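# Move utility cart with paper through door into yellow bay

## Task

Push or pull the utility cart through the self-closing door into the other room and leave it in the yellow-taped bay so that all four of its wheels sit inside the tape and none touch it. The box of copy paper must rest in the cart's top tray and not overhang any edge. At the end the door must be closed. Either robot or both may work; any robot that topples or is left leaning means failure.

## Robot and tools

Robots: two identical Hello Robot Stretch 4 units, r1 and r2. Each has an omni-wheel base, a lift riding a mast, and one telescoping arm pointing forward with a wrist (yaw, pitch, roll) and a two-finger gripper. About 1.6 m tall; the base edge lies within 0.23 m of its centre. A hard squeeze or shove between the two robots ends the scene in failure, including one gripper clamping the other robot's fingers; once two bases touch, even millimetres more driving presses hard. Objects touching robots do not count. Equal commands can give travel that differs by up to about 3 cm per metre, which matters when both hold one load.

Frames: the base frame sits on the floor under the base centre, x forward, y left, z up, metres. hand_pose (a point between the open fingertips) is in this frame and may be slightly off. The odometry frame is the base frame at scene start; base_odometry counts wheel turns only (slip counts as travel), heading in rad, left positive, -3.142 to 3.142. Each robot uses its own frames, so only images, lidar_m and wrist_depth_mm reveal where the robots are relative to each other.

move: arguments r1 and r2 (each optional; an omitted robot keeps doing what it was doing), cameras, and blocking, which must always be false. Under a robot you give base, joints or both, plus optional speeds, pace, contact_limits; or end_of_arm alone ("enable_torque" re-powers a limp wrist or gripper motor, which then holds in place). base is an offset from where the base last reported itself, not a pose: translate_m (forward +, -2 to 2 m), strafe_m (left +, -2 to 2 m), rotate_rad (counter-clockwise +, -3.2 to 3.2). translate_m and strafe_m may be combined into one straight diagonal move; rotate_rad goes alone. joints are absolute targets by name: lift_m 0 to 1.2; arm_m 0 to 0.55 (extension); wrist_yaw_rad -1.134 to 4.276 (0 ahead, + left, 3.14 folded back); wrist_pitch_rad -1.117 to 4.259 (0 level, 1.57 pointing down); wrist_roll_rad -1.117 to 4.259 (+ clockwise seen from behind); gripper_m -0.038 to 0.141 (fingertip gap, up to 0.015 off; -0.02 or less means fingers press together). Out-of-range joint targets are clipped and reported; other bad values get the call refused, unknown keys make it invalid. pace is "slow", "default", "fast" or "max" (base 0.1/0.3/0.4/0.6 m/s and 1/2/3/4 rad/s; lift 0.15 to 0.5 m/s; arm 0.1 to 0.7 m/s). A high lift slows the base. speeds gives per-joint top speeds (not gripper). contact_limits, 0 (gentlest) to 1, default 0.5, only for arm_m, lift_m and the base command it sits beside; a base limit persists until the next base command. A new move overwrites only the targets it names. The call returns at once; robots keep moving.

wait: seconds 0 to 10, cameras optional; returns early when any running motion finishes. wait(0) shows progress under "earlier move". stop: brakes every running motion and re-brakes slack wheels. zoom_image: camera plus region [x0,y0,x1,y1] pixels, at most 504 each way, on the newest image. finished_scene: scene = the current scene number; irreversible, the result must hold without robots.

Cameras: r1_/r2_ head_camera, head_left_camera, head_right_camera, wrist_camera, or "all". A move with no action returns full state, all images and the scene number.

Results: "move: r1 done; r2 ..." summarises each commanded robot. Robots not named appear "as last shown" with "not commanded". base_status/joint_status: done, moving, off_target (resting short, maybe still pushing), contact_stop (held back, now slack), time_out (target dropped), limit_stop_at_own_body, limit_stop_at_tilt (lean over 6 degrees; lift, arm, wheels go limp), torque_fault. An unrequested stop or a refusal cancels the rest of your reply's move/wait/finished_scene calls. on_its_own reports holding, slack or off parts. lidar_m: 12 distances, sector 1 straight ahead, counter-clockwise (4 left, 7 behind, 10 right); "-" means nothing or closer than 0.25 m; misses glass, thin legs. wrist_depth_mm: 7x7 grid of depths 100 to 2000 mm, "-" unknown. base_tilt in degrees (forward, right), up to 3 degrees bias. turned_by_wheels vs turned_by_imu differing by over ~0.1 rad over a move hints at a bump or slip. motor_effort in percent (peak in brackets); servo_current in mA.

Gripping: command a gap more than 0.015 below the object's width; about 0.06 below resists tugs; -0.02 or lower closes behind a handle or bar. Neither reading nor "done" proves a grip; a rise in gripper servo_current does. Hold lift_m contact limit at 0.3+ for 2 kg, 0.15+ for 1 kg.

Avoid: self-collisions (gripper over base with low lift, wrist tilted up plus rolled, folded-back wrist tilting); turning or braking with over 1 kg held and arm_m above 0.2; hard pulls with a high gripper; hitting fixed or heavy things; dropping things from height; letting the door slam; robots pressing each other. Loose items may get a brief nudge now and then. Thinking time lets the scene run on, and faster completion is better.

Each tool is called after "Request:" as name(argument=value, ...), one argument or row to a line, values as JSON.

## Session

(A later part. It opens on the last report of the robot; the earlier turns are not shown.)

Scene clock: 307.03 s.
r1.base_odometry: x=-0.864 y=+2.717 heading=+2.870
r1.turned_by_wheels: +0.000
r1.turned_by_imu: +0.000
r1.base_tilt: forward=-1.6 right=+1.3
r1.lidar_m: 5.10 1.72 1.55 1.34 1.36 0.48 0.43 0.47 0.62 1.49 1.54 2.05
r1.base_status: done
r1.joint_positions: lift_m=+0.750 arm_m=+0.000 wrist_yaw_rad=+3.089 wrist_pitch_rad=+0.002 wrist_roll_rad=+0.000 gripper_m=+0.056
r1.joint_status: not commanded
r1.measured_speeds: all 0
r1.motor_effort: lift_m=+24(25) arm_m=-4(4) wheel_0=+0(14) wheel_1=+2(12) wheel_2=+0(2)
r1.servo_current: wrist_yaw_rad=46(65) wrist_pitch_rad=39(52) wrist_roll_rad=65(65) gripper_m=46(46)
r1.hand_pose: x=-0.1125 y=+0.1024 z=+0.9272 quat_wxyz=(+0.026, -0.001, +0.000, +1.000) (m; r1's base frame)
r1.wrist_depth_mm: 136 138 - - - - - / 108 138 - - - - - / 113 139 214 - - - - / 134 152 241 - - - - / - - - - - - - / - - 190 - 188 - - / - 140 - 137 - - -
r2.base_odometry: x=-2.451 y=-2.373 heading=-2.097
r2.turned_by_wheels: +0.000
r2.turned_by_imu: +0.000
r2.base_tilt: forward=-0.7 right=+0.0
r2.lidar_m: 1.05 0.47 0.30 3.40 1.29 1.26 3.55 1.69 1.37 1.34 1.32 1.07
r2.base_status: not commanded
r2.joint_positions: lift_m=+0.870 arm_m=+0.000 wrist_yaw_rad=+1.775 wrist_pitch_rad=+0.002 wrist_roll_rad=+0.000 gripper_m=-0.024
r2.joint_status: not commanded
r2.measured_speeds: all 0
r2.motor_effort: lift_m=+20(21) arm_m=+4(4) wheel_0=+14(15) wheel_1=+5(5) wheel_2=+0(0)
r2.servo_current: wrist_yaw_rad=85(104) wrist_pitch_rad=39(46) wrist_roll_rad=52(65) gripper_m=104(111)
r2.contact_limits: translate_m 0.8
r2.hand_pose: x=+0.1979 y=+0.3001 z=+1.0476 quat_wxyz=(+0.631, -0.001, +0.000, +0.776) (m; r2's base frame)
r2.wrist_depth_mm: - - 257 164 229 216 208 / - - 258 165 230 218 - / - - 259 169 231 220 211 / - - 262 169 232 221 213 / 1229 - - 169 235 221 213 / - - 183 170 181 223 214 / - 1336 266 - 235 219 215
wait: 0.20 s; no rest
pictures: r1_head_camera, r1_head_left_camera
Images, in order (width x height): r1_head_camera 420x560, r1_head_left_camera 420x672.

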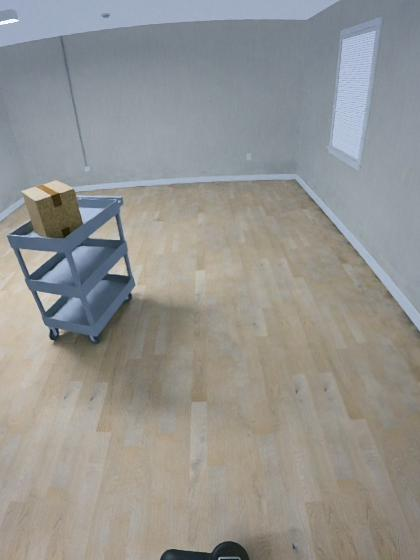

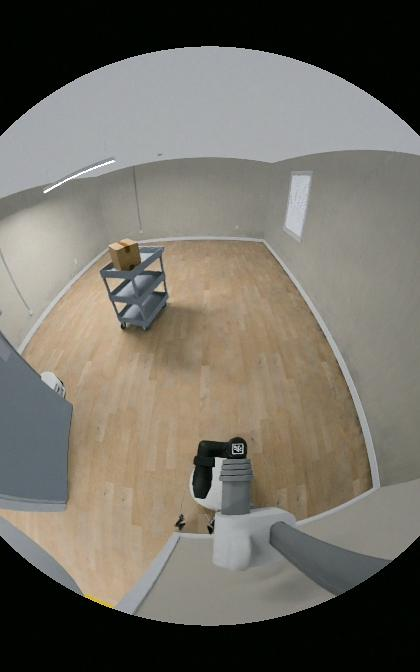

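Request:
move(
  blocking=false,
  r1={"base":{"translate_m":2.0},"joints":{"wrist_yaw_rad":0,"gripper_m":0.1},"pace":"max"},
)

Request:
wait(
  seconds=2,
)

Request:
wait(
  seconds=6,
)

Request:
move(
  blocking=false,
  r1={"base":{"translate_m":0.9,"strafe_m":0.3},"pace":"fast"},
)

Request:
wait(
  seconds=6,
)

Request:
move(
  blocking=false,
  r1={"base":{"rotate_rad":2.88},"pace":"fast"},
)

Request:
wait(
  seconds=5,
)

Request:
wait(
  seconds=0.2,
  cameras=["r1_head_left_camera","r1_head_camera","r1_wrist_camera","r1_head_right_camera"],
)

Request:
zoom_image(
  camera="r1_head_camera",
  region=[60, 100, 360, 420],
)

Scene clock: 321.93 s.
move: r1 moving
r1.base_odometry: x=-0.907 y=+2.729 heading=+2.870
r1.turned_by_wheels: +0.000
r1.turned_by_imu: +0.000
r1.base_tilt: forward=-1.6 right=+1.3
r1.lidar_m: 5.07 1.68 1.56 1.36 1.37 0.50 0.47 0.52 0.71 1.50 1.55 2.08
r1.base_status: translate_m moving
r1.joint_positions: lift_m=+0.750 arm_m=+0.000 wrist_yaw_rad=+2.406 wrist_pitch_rad=+0.002 wrist_roll_rad=+0.000 gripper_m=+0.075
r1.joint_status: wrist_yaw_rad moving; gripper_m moving
r1.measured_speeds: translate_m=+0.178 strafe_m=+0.001 rotate_rad=-0.004 lift_m=+0.000 arm_m=+0.000 wrist_yaw_rad=-1.819 wrist_pitch_rad=+0.000 wrist_roll_rad=+0.000
r1.motor_effort: lift_m=+24(24) arm_m=-4(4) wheel_0=+7(9) wheel_1=+5(9) wheel_2=-10(12)
r1.servo_current: wrist_yaw_rad=65(137) wrist_pitch_rad=33(46) wrist_roll_rad=46(59) gripper_m=91(91)
r1.hand_pose: x=+0.0159 y=+0.2584 z=+0.9272 quat_wxyz=(+0.360, -0.001, +0.000, +0.933) (m; r1's base frame)
r1.wrist_depth_mm: - - - - - - - / - - - - - - - / - - - - - - - / - - - - - - - / - - - - - - - / - - 196 - 189 - - / - 160 - 143 1464 - -
r2: as last shown
r2.lidar_m: 1.07 0.47 0.30 3.39 1.30 1.27 3.55 1.71 1.37 1.35 1.33 1.09
r2.motor_effort: lift_m=+20(21) arm_m=+4(4) wheel_0=+15(15) wheel_1=+5(5) wheel_2=+0(0)
r2.servo_current: wrist_yaw_rad=98(98) wrist_pitch_rad=39(46) wrist_roll_rad=52(52) gripper_m=111(111)
r2.contact_limits: translate_m 0.8
r2.wrist_depth_mm: - - 255 164 229 216 208 / - - 259 164 229 219 - / - - 259 169 231 220 211 / - - 259 169 234 221 212 / 1205 - - 169 234 222 213 / - - 182 169 181 223 214 / - 1308 266 - 236 219 216
pictures: none

Scene clock: 323.93 s.
earlier move: r1 moving
r1.base_odometry: x=-1.662 y=+2.939 heading=+2.870
r1.turned_by_wheels: +0.000
r1.turned_by_imu: +0.000
r1.base_tilt: forward=-1.6 right=+1.3
r1.lidar_m: 4.49 1.15 1.11 1.54 1.53 1.82 1.26 1.29 1.54 1.47 1.51 2.02
r1.base_status: translate_m moving
r1.joint_positions: lift_m=+0.750 arm_m=+0.000 wrist_yaw_rad=+0.003 wrist_pitch_rad=+0.002 wrist_roll_rad=+0.000 gripper_m=+0.100
r1.joint_status: all done
r1.measured_speeds: translate_m=+0.435 strafe_m=+0.000 rotate_rad=+0.001 lift_m=+0.000 arm_m=+0.000 wrist_yaw_rad=+0.000 wrist_pitch_rad=+0.000 wrist_roll_rad=+0.000
r1.motor_effort: lift_m=+24(24) arm_m=-2(4) wheel_0=+6(10) wheel_1=+5(9) wheel_2=-5(12)
r1.servo_current: wrist_yaw_rad=33(137) wrist_pitch_rad=39(52) wrist_roll_rad=39(72) gripper_m=52(91)
r1.hand_pose: x=+0.4595 y=-0.0866 z=+0.9272 quat_wxyz=(+1.000, +0.000, +0.001, +0.001) (m; r1's base frame)
r1.wrist_depth_mm: - - - - - - - / - - - - - - - / - - - - - - - / - - - - - - - / - - - - - - - / - - 215 - 198 - - / - - - 145 - - -
r2.base_odometry: x=-2.451 y=-2.373 heading=-2.097
r2.turned_by_wheels: +0.000
r2.turned_by_imu: +0.000
r2.base_tilt: forward=-0.6 right=+0.1
r2.lidar_m: 1.05 0.47 0.29 1.72 1.30 1.27 3.55 1.72 1.36 1.35 1.34 1.07
r2.base_status: not commanded
r2.joint_positions: lift_m=+0.870 arm_m=+0.000 wrist_yaw_rad=+1.775 wrist_pitch_rad=+0.002 wrist_roll_rad=+0.000 gripper_m=-0.024
r2.joint_status: not commanded
r2.measured_speeds: all 0
r2.motor_effort: lift_m=+20(21) arm_m=+4(4) wheel_0=+14(15) wheel_1=+4(5) wheel_2=+0(0)
r2.servo_current: wrist_yaw_rad=91(104) wrist_pitch_rad=39(52) wrist_roll_rad=52(59) gripper_m=98(111)
r2.contact_limits: translate_m 0.8
r2.hand_pose: x=+0.1979 y=+0.3001 z=+1.0476 quat_wxyz=(+0.631, -0.001, +0.000, +0.776) (m; r2's base frame)
r2.wrist_depth_mm: - - 255 164 229 216 208 / - - 258 165 229 218 - / - - 259 169 231 220 211 / - - 262 169 234 221 212 / 1255 - - 169 234 221 213 / - - 183 169 182 223 214 / - 1281 266 - 235 218 215
wait: 2.00 s; no rest
pictures: none

Scene clock: 327.53 s.
earlier move: r1 done
r1.base_odometry: x=-2.790 y=+3.252 heading=+2.870
r1.turned_by_wheels: +0.000
r1.turned_by_imu: +0.001
r1.base_tilt: forward=-1.6 right=+1.3
r1.lidar_m: 3.33 3.43 3.49 0.70 0.84 2.14 2.43 2.15 1.50 1.41 1.46 1.95
r1.base_status: done
r1.joint_positions: lift_m=+0.750 arm_m=+0.000 wrist_yaw_rad=+0.003 wrist_pitch_rad=+0.002 wrist_roll_rad=+0.000 gripper_m=+0.100
r1.joint_status: all done
r1.measured_speeds: all 0
r1.motor_effort: lift_m=+24(24) arm_m=+2(4) wheel_0=+2(10) wheel_1=+1(9) wheel_2=+1(12)
r1.servo_current: wrist_yaw_rad=46(137) wrist_pitch_rad=46(52) wrist_roll_rad=59(72) gripper_m=46(91)
r1.hand_pose: x=+0.4595 y=-0.0866 z=+0.9272 quat_wxyz=(+1.000, +0.000, +0.001, +0.001) (m; r1's base frame)
r1.wrist_depth_mm: - - - - - - - / - - - - - - - / - - - - - - - / - - - - - - - / - - - - - - - / - - 215 - 198 - - / - - - 145 - - -
r2.base_odometry: x=-2.451 y=-2.373 heading=-2.097
r2.turned_by_wheels: +0.000
r2.turned_by_imu: +0.001
r2.base_tilt: forward=-0.7 right=+0.0
r2.lidar_m: 1.05 0.45 0.28 3.40 1.30 1.23 3.54 1.73 1.36 1.34 1.31 1.07
r2.base_status: not commanded
r2.joint_positions: lift_m=+0.870 arm_m=+0.000 wrist_yaw_rad=+1.775 wrist_pitch_rad=+0.002 wrist_roll_rad=+0.000 gripper_m=-0.024
r2.joint_status: not commanded
r2.measured_speeds: all 0
r2.motor_effort: lift_m=+20(21) arm_m=+4(4) wheel_0=+15(15) wheel_1=+5(5) wheel_2=+0(1)
r2.servo_current: wrist_yaw_rad=98(104) wrist_pitch_rad=39(52) wrist_roll_rad=39(59) gripper_m=98(111)
r2.contact_limits: translate_m 0.8
r2.hand_pose: x=+0.1979 y=+0.3001 z=+1.0476 quat_wxyz=(+0.631, -0.001, +0.000, +0.776) (m; r2's base frame)
r2.wrist_depth_mm: - - 256 164 229 216 208 / - - 258 164 230 218 - / - - 260 169 231 219 211 / - - 262 169 234 220 211 / 1229 - - 169 234 221 213 / - - 183 169 182 222 214 / - 1308 267 - 235 219 215
wait: 3.60 of 6 s (r1 has come to rest)
pictures: none

Scene clock: 328.03 s.
move: r1 moving
r1.base_odometry: x=-2.838 y=+3.250 heading=+2.871
r1.turned_by_wheels: +0.000
r1.turned_by_imu: +0.000
r1.base_tilt: forward=-1.6 right=+1.3
r1.lidar_m: 3.30 3.39 3.44 0.68 0.79 2.16 2.49 2.17 1.50 1.41 1.47 1.94
r1.base_status: translate_m moving; strafe_m moving
r1.joint_positions: lift_m=+0.750 arm_m=+0.000 wrist_yaw_rad=+0.003 wrist_pitch_rad=+0.002 wrist_roll_rad=+0.000 gripper_m=+0.100
r1.joint_status: not commanded
r1.measured_speeds: translate_m=+0.175 strafe_m=+0.059 rotate_rad=+0.001 lift_m=+0.000 arm_m=+0.000 wrist_yaw_rad=+0.000 wrist_pitch_rad=+0.000 wrist_roll_rad=+0.000
r1.motor_effort: lift_m=+24(24) arm_m=+3(3) wheel_0=+3(6) wheel_1=+10(10) wheel_2=-11(12)
r1.servo_current: wrist_yaw_rad=39(46) wrist_pitch_rad=39(52) wrist_roll_rad=39(59) gripper_m=39(52)
r1.hand_pose: x=+0.4595 y=-0.0867 z=+0.9272 quat_wxyz=(+1.000, +0.000, +0.001, +0.001) (m; r1's base frame)
r1.wrist_depth_mm: - - - - - - 1708 / - - - - - - 1708 / - - - - - - 1708 / - - - - - - 1708 / - - - - - - - / - - 216 - 198 - - / - - - 145 - - -
r2: as last shown
r2.turned_by_imu: +0.000
r2.base_tilt: forward=-0.7 right=+0.1
r2.lidar_m: 1.06 0.47 0.27 3.40 1.30 1.25 3.54 1.71 1.36 1.33 1.32 1.08
r2.motor_effort: lift_m=+20(20) arm_m=+4(4) wheel_0=+14(15) wheel_1=+5(5) wheel_2=+0(0)
r2.servo_current: wrist_yaw_rad=78(98) wrist_pitch_rad=39(46) wrist_roll_rad=52(59) gripper_m=104(104)
r2.contact_limits: translate_m 0.8
r2.wrist_depth_mm: - - 256 164 229 216 209 / - - 258 164 230 218 - / - - 259 169 230 220 211 / - - 260 169 233 220 213 / 1255 - - 169 235 222 213 / - - 183 169 181 222 214 / - 1308 266 - 236 218 215
pictures: none

Scene clock: 331.23 s.
earlier move: r1 done
r1.base_odometry: x=-3.738 y=+3.204 heading=+2.871
r1.turned_by_wheels: +0.000
r1.turned_by_imu: +0.002
r1.base_tilt: forward=-1.6 right=+1.3
r1.lidar_m: 2.43 2.49 3.21 3.04 0.91 0.82 3.40 2.53 1.79 1.66 1.73 2.29
r1.base_status: done
r1.joint_positions: lift_m=+0.750 arm_m=+0.000 wrist_yaw_rad=+0.002 wrist_pitch_rad=+0.002 wrist_roll_rad=+0.000 gripper_m=+0.100
r1.joint_status: not commanded
r1.measured_speeds: all 0
r1.motor_effort: lift_m=+24(24) arm_m=+4(4) wheel_0=+2(7) wheel_1=-1(10) wheel_2=+0(12)
r1.servo_current: wrist_yaw_rad=59(65) wrist_pitch_rad=46(52) wrist_roll_rad=59(72) gripper_m=39(52)
r1.hand_pose: x=+0.4595 y=-0.0867 z=+0.9272 quat_wxyz=(+1.000, +0.000, +0.001, +0.001) (m; r1's base frame)
r1.wrist_depth_mm: - - - - - - - / - - - - - - - / - - - - - - - / - - - - - - - / - - - - - - - / - - 215 - 197 - - / - - - 145 - - -
r2.base_odometry: x=-2.451 y=-2.373 heading=-2.097
r2.turned_by_wheels: +0.000
r2.turned_by_imu: +0.000
r2.base_tilt: forward=-0.7 right=+0.0
r2.lidar_m: 1.06 0.42 0.29 3.39 1.30 1.24 3.55 1.71 1.36 1.34 1.33 1.07
r2.base_status: not commanded
r2.joint_positions: lift_m=+0.870 arm_m=+0.000 wrist_yaw_rad=+1.775 wrist_pitch_rad=+0.002 wrist_roll_rad=+0.000 gripper_m=-0.024
r2.joint_status: not commanded
r2.measured_speeds: all 0
r2.motor_effort: lift_m=+20(21) arm_m=+4(5) wheel_0=+14(15) wheel_1=+4(5) wheel_2=+0(0)
r2.servo_current: wrist_yaw_rad=98(104) wrist_pitch_rad=39(46) wrist_roll_rad=52(65) gripper_m=104(111)
r2.contact_limits: translate_m 0.8
r2.hand_pose: x=+0.1979 y=+0.3001 z=+1.0476 quat_wxyz=(+0.631, -0.001, +0.000, +0.776) (m; r2's base frame)
r2.wrist_depth_mm: - - 256 164 228 216 208 / - - 257 165 229 218 - / - - 259 169 230 220 211 / - - 259 169 233 220 213 / 1205 - - 169 235 220 213 / - - 183 169 181 222 214 / - 1308 266 - 235 219 215
wait: 3.20 of 6 s (r1 has come to rest)
pictures: none

Scene clock: 331.73 s.
move: r1 moving
r1.base_odometry: x=-3.738 y=+3.204 heading=-3.116
r1.turned_by_wheels: +0.296
r1.turned_by_imu: +0.297
r1.base_tilt: forward=-1.6 right=+1.3
r1.lidar_m: 2.43 2.82 3.05 3.02 0.79 0.97 3.34 2.00 1.68 1.68 1.92 2.42
r1.base_status: rotate_rad moving
r1.joint_positions: lift_m=+0.750 arm_m=+0.000 wrist_yaw_rad=+0.002 wrist_pitch_rad=+0.002 wrist_roll_rad=+0.000 gripper_m=+0.100
r1.joint_status: not commanded
r1.measured_speeds: translate_m=+0.001 strafe_m=+0.001 rotate_rad=+1.150 lift_m=+0.000 arm_m=+0.000 wrist_yaw_rad=+0.000 wrist_pitch_rad=+0.000 wrist_roll_rad=+0.000
r1.motor_effort: lift_m=+24(24) arm_m=+3(4) wheel_0=-9(10) wheel_1=-6(7) wheel_2=-6(8)
r1.servo_current: wrist_yaw_rad=65(65) wrist_pitch_rad=46(46) wrist_roll_rad=52(52) gripper_m=39(46)
r1.hand_pose: x=+0.4595 y=-0.0868 z=+0.9272 quat_wxyz=(+1.000, +0.000, +0.001, +0.001) (m; r1's base frame)
r1.wrist_depth_mm: - - - - - - - / - - - - - - - / - - - - - - - / - - - - - - - / - - - - - - - / - - 215 - 198 - - / - - - 145 - - -
r2: as last shown
r2.lidar_m: 1.04 0.46 0.29 3.40 1.31 1.26 3.58 1.68 1.35 1.32 1.33 1.07
r2.motor_effort: lift_m=+20(20) arm_m=+4(4) wheel_0=+15(15) wheel_1=+5(5) wheel_2=+0(0)
r2.servo_current: wrist_yaw_rad=85(98) wrist_pitch_rad=39(46) wrist_roll_rad=52(59) gripper_m=104(104)
r2.contact_limits: translate_m 0.8
r2.wrist_depth_mm: - - 257 164 228 216 208 / - - 257 165 229 218 - / - - 259 169 230 220 211 / - - 260 169 232 220 212 / 1205 - - 169 233 221 213 / - - 182 169 182 222 214 / - 1308 267 - 235 218 216
pictures: none

Scene clock: 333.77 s.
earlier move: r1 done
r1.base_odometry: x=-3.738 y=+3.204 heading=-0.533
r1.turned_by_wheels: +2.583
r1.turned_by_imu: +2.597
r1.base_tilt: forward=-1.6 right=+1.3
r1.lidar_m: 0.80 3.34 2.02 1.68 1.63 1.85 2.46 2.45 2.79 3.10 3.04 0.79
r1.base_status: done
r1.joint_positions: lift_m=+0.750 arm_m=+0.000 wrist_yaw_rad=+0.002 wrist_pitch_rad=+0.002 wrist_roll_rad=+0.000 gripper_m=+0.100
r1.joint_status: not commanded
r1.measured_speeds: all 0
r1.motor_effort: lift_m=+24(24) arm_m=-4(4) wheel_0=-3(11) wheel_1=+0(9) wheel_2=+0(9)
r1.servo_current: wrist_yaw_rad=46(78) wrist_pitch_rad=52(52) wrist_roll_rad=52(65) gripper_m=46(52)
r1.hand_pose: x=+0.4595 y=-0.0868 z=+0.9272 quat_wxyz=(+1.000, +0.000, +0.001, +0.001) (m; r1's base frame)
r1.wrist_depth_mm: - - - - - - - / - - - - - - - / - - - - - - - / - - - - 960 878 - / - - - - 917 904 - / - - 214 - 196 621 - / - - - 145 - - -
r2.base_odometry: x=-2.451 y=-2.373 heading=-2.097
r2.turned_by_wheels: +0.000
r2.turned_by_imu: +0.000
r2.base_tilt: forward=-0.7 right=+0.0
r2.lidar_m: 1.06 0.44 0.28 3.40 1.30 1.24 3.54 1.70 1.36 1.33 1.35 1.08
r2.base_status: not commanded
r2.joint_positions: lift_m=+0.870 arm_m=+0.000 wrist_yaw_rad=+1.775 wrist_pitch_rad=+0.002 wrist_roll_rad=+0.000 gripper_m=-0.024
r2.joint_status: not commanded
r2.measured_speeds: all 0
r2.motor_effort: lift_m=+20(21) arm_m=+4(5) wheel_0=+14(15) wheel_1=+4(5) wheel_2=+0(0)
r2.servo_current: wrist_yaw_rad=91(111) wrist_pitch_rad=39(46) wrist_roll_rad=46(65) gripper_m=98(111)
r2.contact_limits: translate_m 0.8
r2.hand_pose: x=+0.1979 y=+0.3001 z=+1.0476 quat_wxyz=(+0.631, -0.001, +0.000, +0.776) (m; r2's base frame)
r2.wrist_depth_mm: - - 257 164 229 216 208 / - - 257 164 229 219 - / - - 260 169 231 220 211 / - - 260 169 233 220 213 / 1255 - - 169 234 221 213 / - - 182 169 181 222 214 / - 1281 266 - 235 220 215
wait: 2.03 of 5 s (r1 has come to rest)
pictures: none

Scene clock: 333.97 s.
r1.base_odometry: x=-3.738 y=+3.204 heading=-0.533
r1.turned_by_wheels: +0.000
r1.turned_by_imu: +0.000
r1.base_tilt: forward=-1.6 right=+1.3
r1.lidar_m: 0.82 3.33 2.03 1.67 1.65 1.86 2.46 2.45 2.78 3.08 3.02 0.82
r1.base_status: done
r1.joint_positions: lift_m=+0.750 arm_m=+0.000 wrist_yaw_rad=+0.002 wrist_pitch_rad=+0.002 wrist_roll_rad=+0.000 gripper_m=+0.100
r1.joint_status: not commanded
r1.measured_speeds: all 0
r1.motor_effort: lift_m=+24(24) arm_m=-4(4) wheel_0=-3(11) wheel_1=+0(9) wheel_2=+0(9)
r1.servo_current: wrist_yaw_rad=52(78) wrist_pitch_rad=39(52) wrist_roll_rad=52(65) gripper_m=39(52)
r1.hand_pose: x=+0.4595 y=-0.0868 z=+0.9272 quat_wxyz=(+1.000, +0.000, +0.001, +0.001) (m; r1's base frame)
r1.wrist_depth_mm: - - - - - - - / - - - - - - - / - - - - - - - / - - - - 946 904 - / - - - - 917 891 - / - - 213 - 197 634 - / - - - 145 - - -
r2.base_odometry: x=-2.451 y=-2.373 heading=-2.097
r2.turned_by_wheels: +0.000
r2.turned_by_imu: +0.000
r2.base_tilt: forward=-0.7 right=+0.0
r2.lidar_m: 1.04 0.47 0.29 3.41 1.30 1.27 3.56 1.68 1.37 1.35 1.33 1.08
r2.base_status: not commanded
r2.joint_positions: lift_m=+0.870 arm_m=+0.000 wrist_yaw_rad=+1.775 wrist_pitch_rad=+0.002 wrist_roll_rad=+0.000 gripper_m=-0.024
r2.joint_status: not commanded
r2.measured_speeds: all 0
r2.motor_effort: lift_m=+20(21) arm_m=+4(5) wheel_0=+15(15) wheel_1=+5(5) wheel_2=+0(0)
r2.servo_current: wrist_yaw_rad=91(111) wrist_pitch_rad=33(46) wrist_roll_rad=39(65) gripper_m=98(111)
r2.contact_limits: translate_m 0.8
r2.hand_pose: x=+0.1979 y=+0.3001 z=+1.0476 quat_wxyz=(+0.631, -0.001, +0.000, +0.776) (m; r2's base frame)
r2.wrist_depth_mm: - - 256 164 229 216 208 / - - 257 164 230 218 - / - - 259 169 231 220 211 / - - 260 169 232 220 213 / 1229 - - 169 234 221 213 / - - 183 170 181 223 214 / - 1281 267 - 235 219 215
wait: 0.20 s; no rest
pictures: r1_head_camera, r1_head_left_camera, r1_head_right_camera, r1_wrist_camera
Images, in order (width x height): r1_head_camera 420x560, r1_head_left_camera 420x672, r1_head_right_camera 420x672, r1_wrist_camera 616x392.

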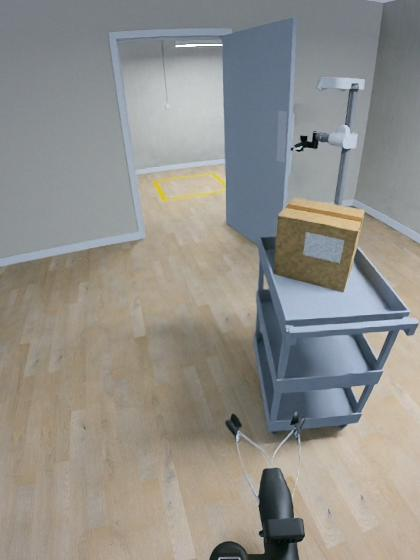

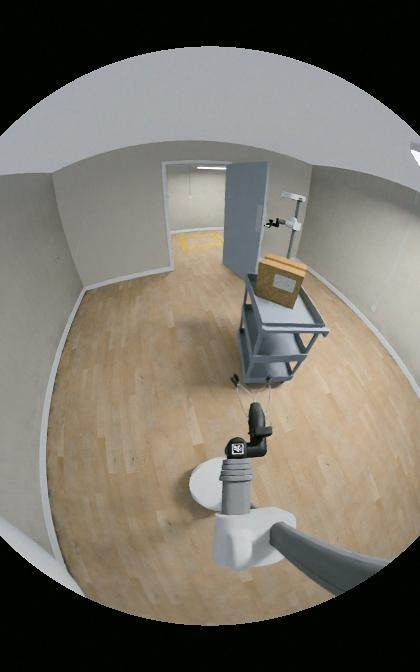

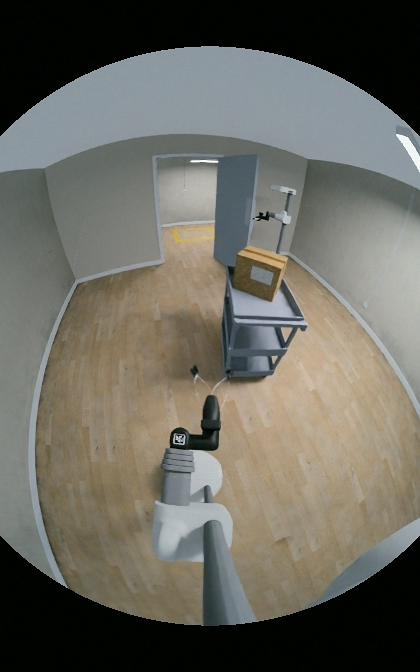

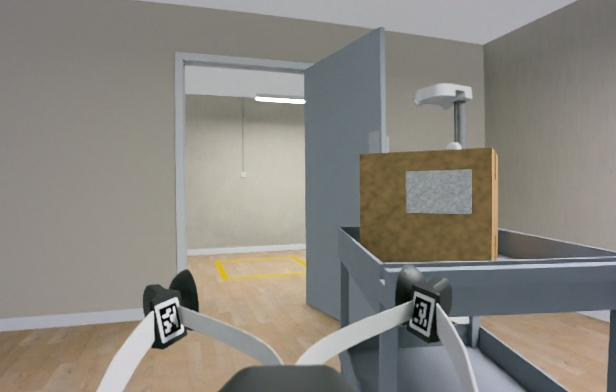

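Scaled by 1.575 from the camera's 420x560 image, which has a finer 600x800 frame.

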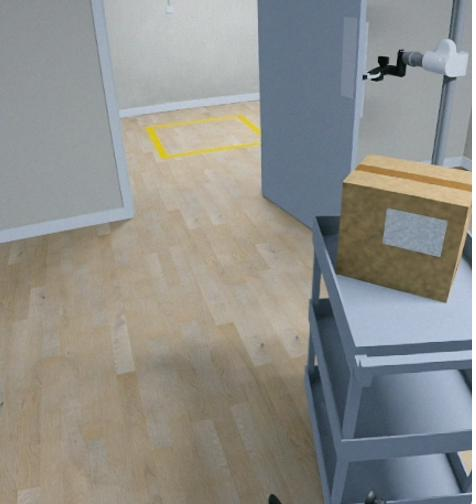

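Request:
move(
  blocking=false,
  r1={"base":{"rotate_rad":0.25}},
)

Request:
wait(
  seconds=2,
)

Request:
move(
  blocking=false,
  r1={"base":{"translate_m":-0.1,"strafe_m":-0.5}},
)

Request:
wait(
  seconds=4,
)

Request:
wait(
  seconds=0.2,
  cameras=["r1_head_left_camera","r1_head_camera","r1_wrist_camera","r1_head_right_camera"],
)

Request:
zoom_image(
  camera="r1_head_camera",
  region=[100, 150, 400, 500],
)

Scene clock: 350.33 s.
move: r1 moving
r1.base_odometry: x=-3.738 y=+3.204 heading=-0.325
r1.turned_by_wheels: +0.208
r1.turned_by_imu: +0.209
r1.base_tilt: forward=-1.6 right=+1.3
r1.lidar_m: 3.26 2.76 1.81 1.66 1.68 2.17 2.46 2.51 3.14 3.06 0.97 0.79
r1.base_status: rotate_rad moving
r1.joint_positions: lift_m=+0.750 arm_m=+0.000 wrist_yaw_rad=+0.002 wrist_pitch_rad=+0.002 wrist_roll_rad=+0.000 gripper_m=+0.100
r1.joint_status: not commanded
r1.measured_speeds: translate_m=+0.001 strafe_m=+0.002 rotate_rad=+0.433 lift_m=+0.000 arm_m=+0.000 wrist_yaw_rad=+0.000 wrist_pitch_rad=+0.000 wrist_roll_rad=+0.000
r1.motor_effort: lift_m=+24(24) arm_m=-4(4) wheel_0=-2(7) wheel_1=-3(6) wheel_2=-2(8)
r1.servo_current: wrist_yaw_rad=59(65) wrist_pitch_rad=46(46) wrist_roll_rad=52(59) gripper_m=39(46)
r1.hand_pose: x=+0.4595 y=-0.0868 z=+0.9272 quat_wxyz=(+1.000, +0.000, +0.001, +0.001) (m; r1's base frame)
r1.wrist_depth_mm: - - - - - - - / - - - - - - - / - - - - - - - / - - - - - 891 798 / - - - - - 878 798 / - - 211 - 198 539 - / - - - 145 - - -
r2: as last shown
r2.lidar_m: 1.06 0.43 0.30 3.41 1.30 1.26 3.54 1.70 1.35 1.35 1.32 1.08
r2.motor_effort: lift_m=+21(21) arm_m=+4(4) wheel_0=+14(15) wheel_1=+5(5) wheel_2=+0(1)
r2.servo_current: wrist_yaw_rad=85(98) wrist_pitch_rad=39(46) wrist_roll_rad=33(52) gripper_m=104(104)
r2.contact_limits: translate_m 0.8
r2.wrist_depth_mm: - - 257 164 229 216 209 / - - 258 165 230 218 - / - - 258 169 231 220 211 / - - 260 169 232 220 213 / 1281 - - 169 234 221 213 / - - 183 169 181 223 213 / - 1308 267 - 235 218 215
pictures: none

Scene clock: 350.83 s.
earlier move: r1 done
r1.base_odometry: x=-3.738 y=+3.204 heading=-0.283
r1.turned_by_wheels: +0.042
r1.turned_by_imu: +0.042
r1.base_tilt: forward=-1.6 right=+1.2
r1.lidar_m: 3.33 2.61 1.79 1.65 1.67 2.24 2.44 2.49 3.25 3.06 0.91 0.82
r1.base_status: done
r1.joint_positions: lift_m=+0.750 arm_m=+0.000 wrist_yaw_rad=+0.002 wrist_pitch_rad=+0.002 wrist_roll_rad=+0.000 gripper_m=+0.100
r1.joint_status: not commanded
r1.measured_speeds: all 0
r1.motor_effort: lift_m=+24(24) arm_m=-4(4) wheel_0=-2(7) wheel_1=-1(6) wheel_2=+0(8)
r1.servo_current: wrist_yaw_rad=46(72) wrist_pitch_rad=39(52) wrist_roll_rad=33(72) gripper_m=39(46)
r1.hand_pose: x=+0.4595 y=-0.0868 z=+0.9272 quat_wxyz=(+1.000, +0.000, +0.001, +0.001) (m; r1's base frame)
r1.wrist_depth_mm: - - - - - - - / - - - - - - - / - - - - - - - / - - - - - - 809 / - - - - - 891 788 / - - 214 - 198 634 521 / - - - 145 - 1808 -
r2.base_odometry: x=-2.451 y=-2.373 heading=-2.097
r2.turned_by_wheels: +0.000
r2.turned_by_imu: +0.000
r2.base_tilt: forward=-0.7 right=+0.0
r2.lidar_m: 1.06 0.46 0.30 3.39 1.31 1.27 3.55 1.69 1.35 1.34 1.29 1.06
r2.base_status: not commanded
r2.joint_positions: lift_m=+0.870 arm_m=+0.000 wrist_yaw_rad=+1.775 wrist_pitch_rad=+0.002 wrist_roll_rad=+0.000 gripper_m=-0.024
r2.joint_status: not commanded
r2.measured_speeds: all 0
r2.motor_effort: lift_m=+20(21) arm_m=+4(4) wheel_0=+15(15) wheel_1=+4(5) wheel_2=+0(1)
r2.servo_current: wrist_yaw_rad=91(98) wrist_pitch_rad=39(46) wrist_roll_rad=39(52) gripper_m=104(111)
r2.contact_limits: translate_m 0.8
r2.hand_pose: x=+0.1979 y=+0.3001 z=+1.0476 quat_wxyz=(+0.631, -0.001, +0.000, +0.776) (m; r2's base frame)
r2.wrist_depth_mm: - - 256 164 229 216 209 / - - 258 164 230 218 - / - - 260 169 231 220 211 / - - 262 170 233 221 213 / 1205 - - 169 234 220 213 / - - 183 170 181 222 214 / - 1281 267 - 235 220 215
wait: 0.50 of 2 s (r1 has come to rest)
pictures: none

Scene clock: 351.33 s.
move: r1 moving
r1.base_odometry: x=-3.753 y=+3.175 heading=-0.283
r1.turned_by_wheels: +0.000
r1.turned_by_imu: +0.000
r1.base_tilt: forward=-1.5 right=+1.3
r1.lidar_m: 3.34 2.62 1.82 1.66 1.71 2.30 2.44 2.52 3.22 3.01 0.94 0.79
r1.base_status: translate_m moving; strafe_m moving
r1.joint_positions: lift_m=+0.750 arm_m=+0.000 wrist_yaw_rad=+0.002 wrist_pitch_rad=+0.002 wrist_roll_rad=+0.000 gripper_m=+0.100
r1.joint_status: not commanded
r1.measured_speeds: translate_m=-0.025 strafe_m=-0.127 rotate_rad=+0.000 lift_m=+0.000 arm_m=+0.000 wrist_yaw_rad=+0.000 wrist_pitch_rad=+0.000 wrist_roll_rad=+0.000
r1.motor_effort: lift_m=+24(24) arm_m=-4(4) wheel_0=+7(9) wheel_1=-8(10) wheel_2=+3(5)
r1.servo_current: wrist_yaw_rad=52(65) wrist_pitch_rad=46(52) wrist_roll_rad=39(59) gripper_m=46(52)
r1.hand_pose: x=+0.4595 y=-0.0868 z=+0.9272 quat_wxyz=(+1.000, +0.000, +0.001, +0.001) (m; r1's base frame)
r1.wrist_depth_mm: - - - - - - - / - - - - - - - / - - - - - - - / - - - - - 904 788 / - - - - - 854 788 / - - 214 - 198 559 - / - - - 145 - 976 -
r2: as last shown
r2.lidar_m: 1.05 0.48 0.29 3.42 1.30 1.26 3.53 1.69 1.37 1.35 1.30 1.07
r2.motor_effort: lift_m=+20(20) arm_m=+4(4) wheel_0=+15(15) wheel_1=+5(5) wheel_2=+0(0)
r2.servo_current: wrist_yaw_rad=91(98) wrist_pitch_rad=39(46) wrist_roll_rad=39(59) gripper_m=104(104)
r2.contact_limits: translate_m 0.8
r2.wrist_depth_mm: - - 256 164 229 216 208 / - - 258 164 229 218 - / - - 258 169 232 220 211 / - - 262 169 233 220 212 / 1205 - - 169 235 222 213 / - - 183 169 181 222 214 / - 1336 265 - 234 218 215
pictures: none

Scene clock: 353.97 s.
earlier move: r1 done
r1.base_odometry: x=-3.973 y=+2.752 heading=-0.283
r1.turned_by_wheels: +0.000
r1.turned_by_imu: -0.003
r1.base_tilt: forward=-1.6 right=+1.3
r1.lidar_m: 0.74 3.36 2.31 2.13 2.20 2.48 2.29 2.38 2.74 2.56 2.62 0.77
r1.base_status: done
r1.joint_positions: lift_m=+0.750 arm_m=+0.000 wrist_yaw_rad=+0.002 wrist_pitch_rad=+0.002 wrist_roll_rad=+0.000 gripper_m=+0.100
r1.joint_status: not commanded
r1.measured_speeds: all 0
r1.motor_effort: lift_m=+24(24) arm_m=-4(4) wheel_0=+2(11) wheel_1=+1(12) wheel_2=+1(5)
r1.servo_current: wrist_yaw_rad=39(72) wrist_pitch_rad=39(52) wrist_roll_rad=39(72) gripper_m=46(52)
r1.hand_pose: x=+0.4595 y=-0.0868 z=+0.9272 quat_wxyz=(+1.000, +0.000, +0.001, +0.001) (m; r1's base frame)
r1.wrist_depth_mm: - - - - - - - / - - - - - - - / - - - - - - - / - - - 917 842 - - / - - - 931 820 - - / - - 196 - 190 - - / - - - 139 - 574 -
r2.base_odometry: x=-2.451 y=-2.373 heading=-2.097
r2.turned_by_wheels: +0.000
r2.turned_by_imu: +0.000
r2.base_tilt: forward=-0.7 right=+0.0
r2.lidar_m: 1.05 0.44 0.30 3.41 1.30 1.26 3.57 1.69 1.39 1.34 1.32 1.04
r2.base_status: not commanded
r2.joint_positions: lift_m=+0.870 arm_m=+0.000 wrist_yaw_rad=+1.775 wrist_pitch_rad=+0.002 wrist_roll_rad=+0.000 gripper_m=-0.024
r2.joint_status: not commanded
r2.measured_speeds: all 0
r2.motor_effort: lift_m=+20(21) arm_m=+4(4) wheel_0=+14(15) wheel_1=+5(5) wheel_2=+0(1)
r2.servo_current: wrist_yaw_rad=85(98) wrist_pitch_rad=46(46) wrist_roll_rad=52(65) gripper_m=104(111)
r2.contact_limits: translate_m 0.8
r2.hand_pose: x=+0.1979 y=+0.3001 z=+1.0476 quat_wxyz=(+0.631, -0.001, +0.000, +0.776) (m; r2's base frame)
r2.wrist_depth_mm: - - 256 164 228 216 208 / - - 258 164 230 217 - / - - 259 169 230 220 211 / - - 262 169 231 220 212 / 1229 - - 169 235 221 213 / - - 183 170 181 222 213 / - 1281 266 - 235 219 215
wait: 2.63 of 4 s (r1 has come to rest)
pictures: none

Scene clock: 354.17 s.
r1.base_odometry: x=-3.973 y=+2.752 heading=-0.283
r1.turned_by_wheels: +0.000
r1.turned_by_imu: +0.000
r1.base_tilt: forward=-1.6 right=+1.3
r1.lidar_m: 0.76 3.36 2.30 2.14 2.17 2.48 2.30 2.37 2.72 2.57 2.64 0.76
r1.base_status: done
r1.joint_positions: lift_m=+0.750 arm_m=+0.000 wrist_yaw_rad=+0.002 wrist_pitch_rad=+0.002 wrist_roll_rad=+0.000 gripper_m=+0.100
r1.joint_status: not commanded
r1.measured_speeds: all 0
r1.motor_effort: lift_m=+24(24) arm_m=-4(4) wheel_0=+1(11) wheel_1=+1(12) wheel_2=+1(5)
r1.servo_current: wrist_yaw_rad=52(72) wrist_pitch_rad=39(52) wrist_roll_rad=46(72) gripper_m=46(52)
r1.hand_pose: x=+0.4595 y=-0.0868 z=+0.9272 quat_wxyz=(+1.000, +0.000, +0.001, +0.001) (m; r1's base frame)
r1.wrist_depth_mm: - - - - - - - / - - - - - - - / - - - - - - - / - - - 931 866 - - / - - - 917 842 - - / - - 196 - 190 - - / - - - 139 - 564 -
r2.base_odometry: x=-2.451 y=-2.373 heading=-2.097
r2.turned_by_wheels: +0.000
r2.turned_by_imu: +0.000
r2.base_tilt: forward=-0.7 right=+0.0
r2.lidar_m: 1.06 0.47 0.28 3.39 1.28 1.25 3.53 1.72 1.38 1.34 1.33 1.07
r2.base_status: not commanded
r2.joint_positions: lift_m=+0.870 arm_m=+0.000 wrist_yaw_rad=+1.775 wrist_pitch_rad=+0.002 wrist_roll_rad=+0.000 gripper_m=-0.024
r2.joint_status: not commanded
r2.measured_speeds: all 0
r2.motor_effort: lift_m=+20(21) arm_m=+4(4) wheel_0=+15(15) wheel_1=+5(5) wheel_2=+0(1)
r2.servo_current: wrist_yaw_rad=98(98) wrist_pitch_rad=39(46) wrist_roll_rad=52(65) gripper_m=104(111)
r2.contact_limits: translate_m 0.8
r2.hand_pose: x=+0.1979 y=+0.3001 z=+1.0476 quat_wxyz=(+0.631, -0.001, +0.000, +0.776) (m; r2's base frame)
r2.wrist_depth_mm: - - 256 164 229 216 208 / - - 258 165 229 218 - / - - 259 169 231 219 211 / - - 262 169 232 220 211 / 1229 - - 169 234 221 214 / - - 182 170 181 223 213 / - 1308 266 - 235 218 214
wait: 0.20 s; no rest
pictures: r1_head_camera, r1_head_left_camera, r1_head_right_camera, r1_wrist_camera
Images, in order (width x height): r1_head_camera 420x560, r1_head_left_camera 420x672, r1_head_right_camera 420x672, r1_wrist_camera 616x392.

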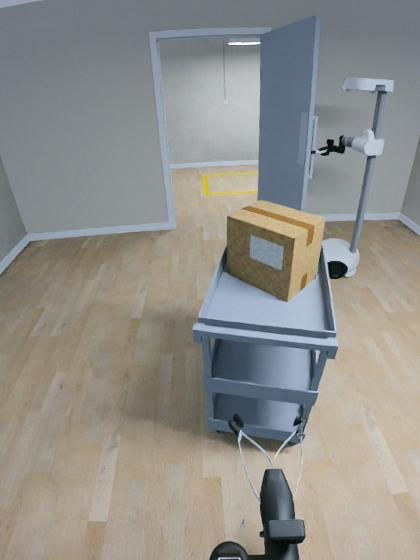

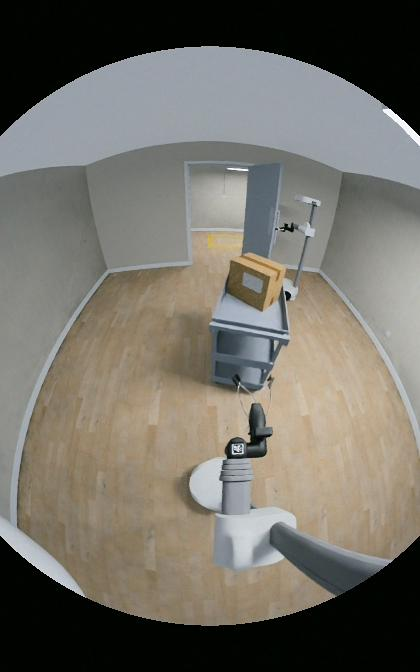

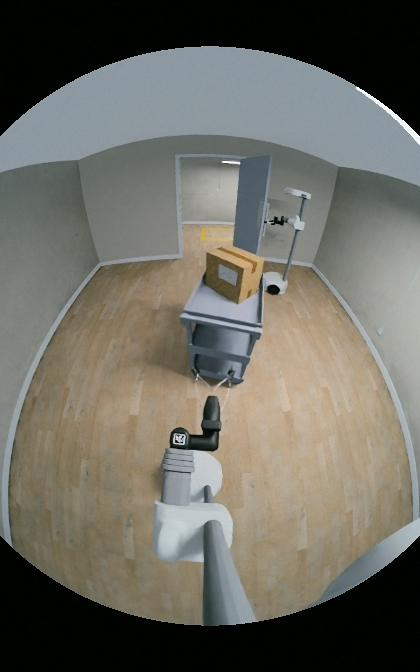

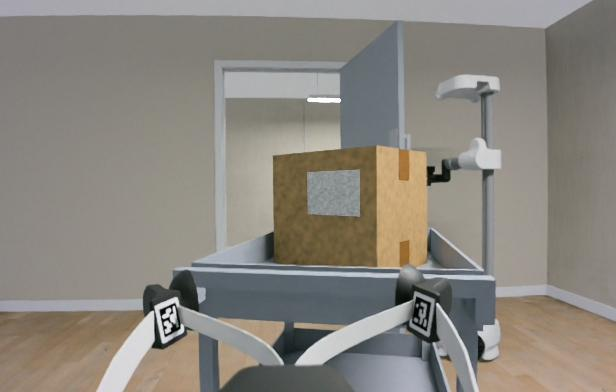

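Scaled by 1.440 from the camera's 420x560 image, which has a finer 600x800 frame.

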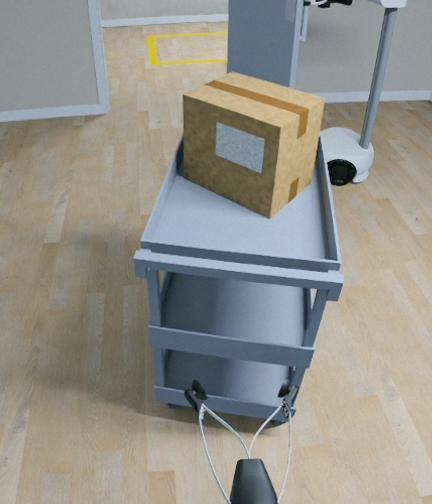

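Request:
move(
  blocking=false,
  r1={"base":{"rotate_rad":-0.18},"joints":{"lift_m":0.655,"gripper_m":0.13}},
)

Request:
wait(
  seconds=2,
)

Request:
move(
  blocking=false,
  r1={"base":{"strafe_m":0.09}},
)

Request:
wait(
  seconds=2,
)

Request:
wait(
  seconds=0.5,
  cameras=["r1_head_camera","r1_wrist_camera"],
)

Scene clock: 371.73 s.
move: r1 moving
r1.base_odometry: x=-3.974 y=+2.752 heading=-0.453
r1.turned_by_wheels: -0.171
r1.turned_by_imu: -0.172
r1.base_tilt: forward=-1.6 right=+1.3
r1.lidar_m: 0.76 0.80 2.49 2.17 2.13 2.53 2.33 2.34 2.72 2.56 2.56 0.79
r1.base_status: rotate_rad moving
r1.joint_positions: lift_m=+0.713 arm_m=+0.000 wrist_yaw_rad=+0.002 wrist_pitch_rad=+0.002 wrist_roll_rad=+0.000 gripper_m=+0.115
r1.joint_status: lift_m moving; gripper_m moving
r1.measured_speeds: translate_m=+0.000 strafe_m=-0.001 rotate_rad=-0.225 lift_m=-0.146 arm_m=+0.000 wrist_yaw_rad=-0.002 wrist_pitch_rad=+0.000 wrist_roll_rad=+0.000
r1.motor_effort: lift_m=+11(22) arm_m=-4(4) wheel_0=+5(8) wheel_1=+2(7) wheel_2=+1(7)
r1.servo_current: wrist_yaw_rad=65(65) wrist_pitch_rad=39(46) wrist_roll_rad=39(59) gripper_m=85(85)
r1.hand_pose: x=+0.4595 y=-0.0868 z=+0.8902 quat_wxyz=(+1.000, +0.000, +0.001, +0.001) (m; r1's base frame)
r1.wrist_depth_mm: - - - - - - - / - - - - - - - / - - - - - - - / - - 917 904 - - - / - - 931 917 - - - / - 211 218 - 198 - - / - 1983 - 138 - 1921 -
r2: as last shown
r2.lidar_m: 1.07 0.46 0.28 3.39 1.30 1.26 3.56 1.70 1.36 1.33 1.33 1.09
r2.motor_effort: lift_m=+20(20) arm_m=+4(4) wheel_0=+14(15) wheel_1=+5(5) wheel_2=+0(0)
r2.servo_current: wrist_yaw_rad=85(98) wrist_pitch_rad=39(39) wrist_roll_rad=39(59) gripper_m=104(111)
r2.contact_limits: translate_m 0.8
r2.wrist_depth_mm: - - 257 164 229 216 208 / - - 257 165 230 217 - / - - 259 168 231 220 211 / - - 262 169 233 220 212 / 1205 - - 169 234 221 213 / - - 183 169 181 223 214 / - 1308 266 - 236 220 215
pictures: none

Scene clock: 372.63 s.
earlier move: r1 done
r1.base_odometry: x=-3.973 y=+2.752 heading=-0.463
r1.turned_by_wheels: -0.009
r1.turned_by_imu: -0.009
r1.base_tilt: forward=-1.6 right=+1.3
r1.lidar_m: 0.75 0.79 2.51 2.16 2.13 2.54 2.33 2.31 2.71 2.55 2.56 3.00
r1.base_status: done
r1.joint_positions: lift_m=+0.656 arm_m=+0.000 wrist_yaw_rad=+0.002 wrist_pitch_rad=+0.002 wrist_roll_rad=+0.000 gripper_m=+0.130
r1.joint_status: all done
r1.measured_speeds: all 0
r1.motor_effort: lift_m=+13(22) arm_m=-4(4) wheel_0=+1(8) wheel_1=+0(7) wheel_2=+1(7)
r1.servo_current: wrist_yaw_rad=33(65) wrist_pitch_rad=39(52) wrist_roll_rad=39(65) gripper_m=46(85)
r1.hand_pose: x=+0.4595 y=-0.0868 z=+0.8331 quat_wxyz=(+1.000, +0.000, +0.001, +0.001) (m; r1's base frame)
r1.wrist_depth_mm: - - - - - - - / - - - - - - - / - - 904 931 - - - / - - 891 917 - - - / - 603 609 609 - - - / - 195 - - 211 197 - / - - - 141 1921 1863 -
r2.base_odometry: x=-2.451 y=-2.373 heading=-2.097
r2.turned_by_wheels: +0.000
r2.turned_by_imu: +0.000
r2.base_tilt: forward=-0.7 right=+0.0
r2.lidar_m: 1.05 0.46 0.28 3.39 1.31 1.26 3.56 1.70 1.36 1.35 1.32 1.06
r2.base_status: not commanded
r2.joint_positions: lift_m=+0.870 arm_m=+0.000 wrist_yaw_rad=+1.775 wrist_pitch_rad=+0.002 wrist_roll_rad=+0.000 gripper_m=-0.024
r2.joint_status: not commanded
r2.measured_speeds: all 0
r2.motor_effort: lift_m=+20(20) arm_m=+4(4) wheel_0=+15(15) wheel_1=+5(5) wheel_2=+0(0)
r2.servo_current: wrist_yaw_rad=78(104) wrist_pitch_rad=39(46) wrist_roll_rad=46(59) gripper_m=104(111)
r2.contact_limits: translate_m 0.8
r2.hand_pose: x=+0.1979 y=+0.3001 z=+1.0476 quat_wxyz=(+0.631, -0.001, +0.000, +0.776) (m; r2's base frame)
r2.wrist_depth_mm: - - 256 164 228 216 208 / - - 258 164 230 219 - / - - 260 168 231 220 212 / - - 260 169 232 220 212 / 1229 - - 169 235 221 213 / - - 183 169 181 223 214 / - 1281 266 - 235 219 216
wait: 0.90 of 2 s (r1 has come to rest)
pictures: none

Scene clock: 373.13 s.
move: r1 moving
r1.base_odometry: x=-3.957 y=+2.784 heading=-0.463
r1.turned_by_wheels: +0.000
r1.turned_by_imu: +0.000
r1.base_tilt: forward=-1.6 right=+1.3
r1.lidar_m: 0.75 0.80 2.45 2.11 2.11 2.46 2.33 2.34 2.72 2.59 2.59 0.80
r1.base_status: strafe_m moving
r1.joint_positions: lift_m=+0.656 arm_m=+0.000 wrist_yaw_rad=+0.002 wrist_pitch_rad=+0.002 wrist_roll_rad=+0.000 gripper_m=+0.130
r1.joint_status: not commanded
r1.measured_speeds: translate_m=+0.001 strafe_m=+0.141 rotate_rad=-0.007 lift_m=+0.000 arm_m=+0.000 wrist_yaw_rad=+0.000 wrist_pitch_rad=+0.000 wrist_roll_rad=+0.000
r1.motor_effort: lift_m=+13(13) arm_m=-4(4) wheel_0=-10(11) wheel_1=+10(10) wheel_2=+1(1)
r1.servo_current: wrist_yaw_rad=39(65) wrist_pitch_rad=46(46) wrist_roll_rad=46(72) gripper_m=39(46)
r1.hand_pose: x=+0.4595 y=-0.0868 z=+0.8331 quat_wxyz=(+1.000, +0.000, +0.001, +0.001) (m; r1's base frame)
r1.wrist_depth_mm: - - - - - - - / - - - - - - - / - - 917 878 - - - / - - 931 878 - - - / - 609 609 609 - - - / - 204 - - 609 197 - / - 1983 - 141 1863 1921 -
r2: as last shown
r2.lidar_m: 1.06 0.43 0.30 3.39 1.28 1.25 3.55 1.69 1.36 1.34 1.33 1.05
r2.motor_effort: lift_m=+20(20) arm_m=+4(4) wheel_0=+14(15) wheel_1=+4(5) wheel_2=+0(0)
r2.servo_current: wrist_yaw_rad=85(104) wrist_pitch_rad=46(46) wrist_roll_rad=52(59) gripper_m=98(111)
r2.contact_limits: translate_m 0.8
r2.wrist_depth_mm: - - 255 164 229 216 209 / - - 258 164 229 218 - / - - 259 168 231 220 211 / - - 260 169 233 220 212 / 1229 - - 169 235 222 213 / - - 183 169 182 223 214 / - 1281 266 - 235 218 215
pictures: none

Scene clock: 374.03 s.
earlier move: r1 done
r1.base_odometry: x=-3.933 y=+2.832 heading=-0.463
r1.turned_by_wheels: +0.000
r1.turned_by_imu: +0.000
r1.base_tilt: forward=-1.6 right=+1.3
r1.lidar_m: 0.75 3.41 2.40 2.08 2.04 2.43 2.36 2.35 2.72 2.66 2.65 0.79
r1.base_status: done
r1.joint_positions: lift_m=+0.656 arm_m=+0.000 wrist_yaw_rad=+0.002 wrist_pitch_rad=+0.002 wrist_roll_rad=+0.000 gripper_m=+0.130
r1.joint_status: not commanded
r1.measured_speeds: all 0
r1.motor_effort: lift_m=+13(13) arm_m=-4(4) wheel_0=-1(11) wheel_1=+1(10) wheel_2=+1(2)
r1.servo_current: wrist_yaw_rad=46(65) wrist_pitch_rad=52(52) wrist_roll_rad=59(72) gripper_m=46(46)
r1.hand_pose: x=+0.4595 y=-0.0868 z=+0.8331 quat_wxyz=(+1.000, +0.000, +0.001, +0.001) (m; r1's base frame)
r1.wrist_depth_mm: - - - - - - - / - - - - - - - / - - 976 866 - - - / - - 976 866 - - - / - - 615 609 634 - - / - 211 - - 640 197 - / - 1808 - 142 - 1921 -
r2.base_odometry: x=-2.451 y=-2.373 heading=-2.097
r2.turned_by_wheels: +0.000
r2.turned_by_imu: +0.000
r2.base_tilt: forward=-0.7 right=+0.0
r2.lidar_m: 1.05 0.47 0.29 3.40 1.31 1.26 3.56 1.71 1.38 1.33 1.34 1.07
r2.base_status: not commanded
r2.joint_positions: lift_m=+0.870 arm_m=+0.000 wrist_yaw_rad=+1.775 wrist_pitch_rad=+0.002 wrist_roll_rad=+0.000 gripper_m=-0.024
r2.joint_status: not commanded
r2.measured_speeds: all 0
r2.motor_effort: lift_m=+20(21) arm_m=+4(4) wheel_0=+14(15) wheel_1=+5(5) wheel_2=+0(0)
r2.servo_current: wrist_yaw_rad=91(104) wrist_pitch_rad=39(46) wrist_roll_rad=39(59) gripper_m=111(111)
r2.contact_limits: translate_m 0.8
r2.hand_pose: x=+0.1979 y=+0.3001 z=+1.0476 quat_wxyz=(+0.631, -0.001, +0.000, +0.776) (m; r2's base frame)
r2.wrist_depth_mm: - - 257 164 229 216 208 / - - 257 164 229 218 - / - - 259 169 231 219 211 / - - 260 169 233 220 212 / 1229 - - 169 234 221 213 / - - 183 169 181 222 213 / - 1308 266 - 234 219 215
wait: 0.90 of 2 s (r1 has come to rest)
pictures: none

Scene clock: 374.53 s.
r1.base_odometry: x=-3.933 y=+2.832 heading=-0.463
r1.turned_by_wheels: +0.000
r1.turned_by_imu: +0.000
r1.base_tilt: forward=-1.6 right=+1.3
r1.lidar_m: 0.75 3.46 2.41 2.06 2.04 2.44 2.33 2.33 2.72 2.64 2.63 0.81
r1.base_status: done
r1.joint_positions: lift_m=+0.656 arm_m=+0.000 wrist_yaw_rad=+0.002 wrist_pitch_rad=+0.002 wrist_roll_rad=+0.000 gripper_m=+0.130
r1.joint_status: not commanded
r1.measured_speeds: all 0
r1.motor_effort: lift_m=+13(13) arm_m=-4(4) wheel_0=-1(11) wheel_1=+1(10) wheel_2=+0(2)
r1.servo_current: wrist_yaw_rad=39(65) wrist_pitch_rad=33(52) wrist_roll_rad=52(72) gripper_m=39(46)
r1.hand_pose: x=+0.4595 y=-0.0868 z=+0.8331 quat_wxyz=(+1.000, +0.000, +0.001, +0.001) (m; r1's base frame)
r1.wrist_depth_mm: - - - - - - - / - - - - - - - / - - 976 854 - - - / - - 991 878 - - - / - - 609 615 634 - - / - 211 - - 640 197 - / - 1808 - 141 - 1921 -
r2.base_odometry: x=-2.451 y=-2.373 heading=-2.097
r2.turned_by_wheels: +0.000
r2.turned_by_imu: +0.000
r2.base_tilt: forward=-0.7 right=+0.1
r2.lidar_m: 1.06 0.47 0.30 3.38 1.32 1.26 3.58 1.73 1.34 1.34 1.36 1.08
r2.base_status: not commanded
r2.joint_positions: lift_m=+0.870 arm_m=+0.000 wrist_yaw_rad=+1.775 wrist_pitch_rad=+0.002 wrist_roll_rad=+0.000 gripper_m=-0.024
r2.joint_status: not commanded
r2.measured_speeds: all 0
r2.motor_effort: lift_m=+20(21) arm_m=+4(4) wheel_0=+14(15) wheel_1=+5(5) wheel_2=+0(0)
r2.servo_current: wrist_yaw_rad=85(104) wrist_pitch_rad=39(46) wrist_roll_rad=59(59) gripper_m=104(111)
r2.contact_limits: translate_m 0.8
r2.hand_pose: x=+0.1979 y=+0.3001 z=+1.0476 quat_wxyz=(+0.631, -0.001, +0.000, +0.776) (m; r2's base frame)
r2.wrist_depth_mm: - - 256 164 229 216 208 / - - 258 165 230 218 - / - - 258 169 232 220 211 / - - 262 169 232 220 212 / 1229 - - 169 234 221 213 / - - 183 169 182 222 214 / - 1308 266 - 236 219 215
wait: 0.50 s; at rest by 0.27 s
pictures: r1_head_camera, r1_wrist_camera
Images, in order (width x height): r1_head_camera 420x560, r1_wrist_camera 616x392.

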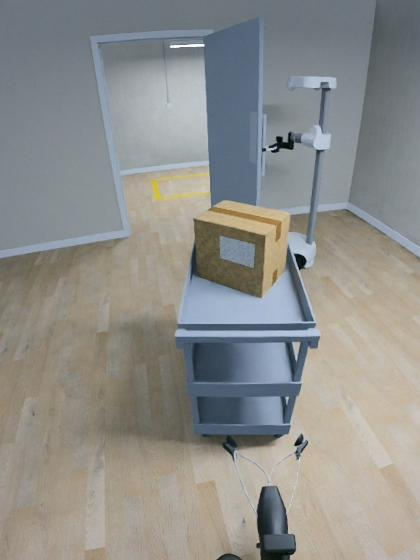

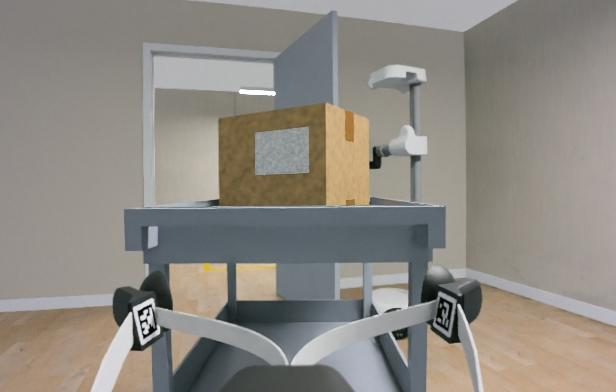

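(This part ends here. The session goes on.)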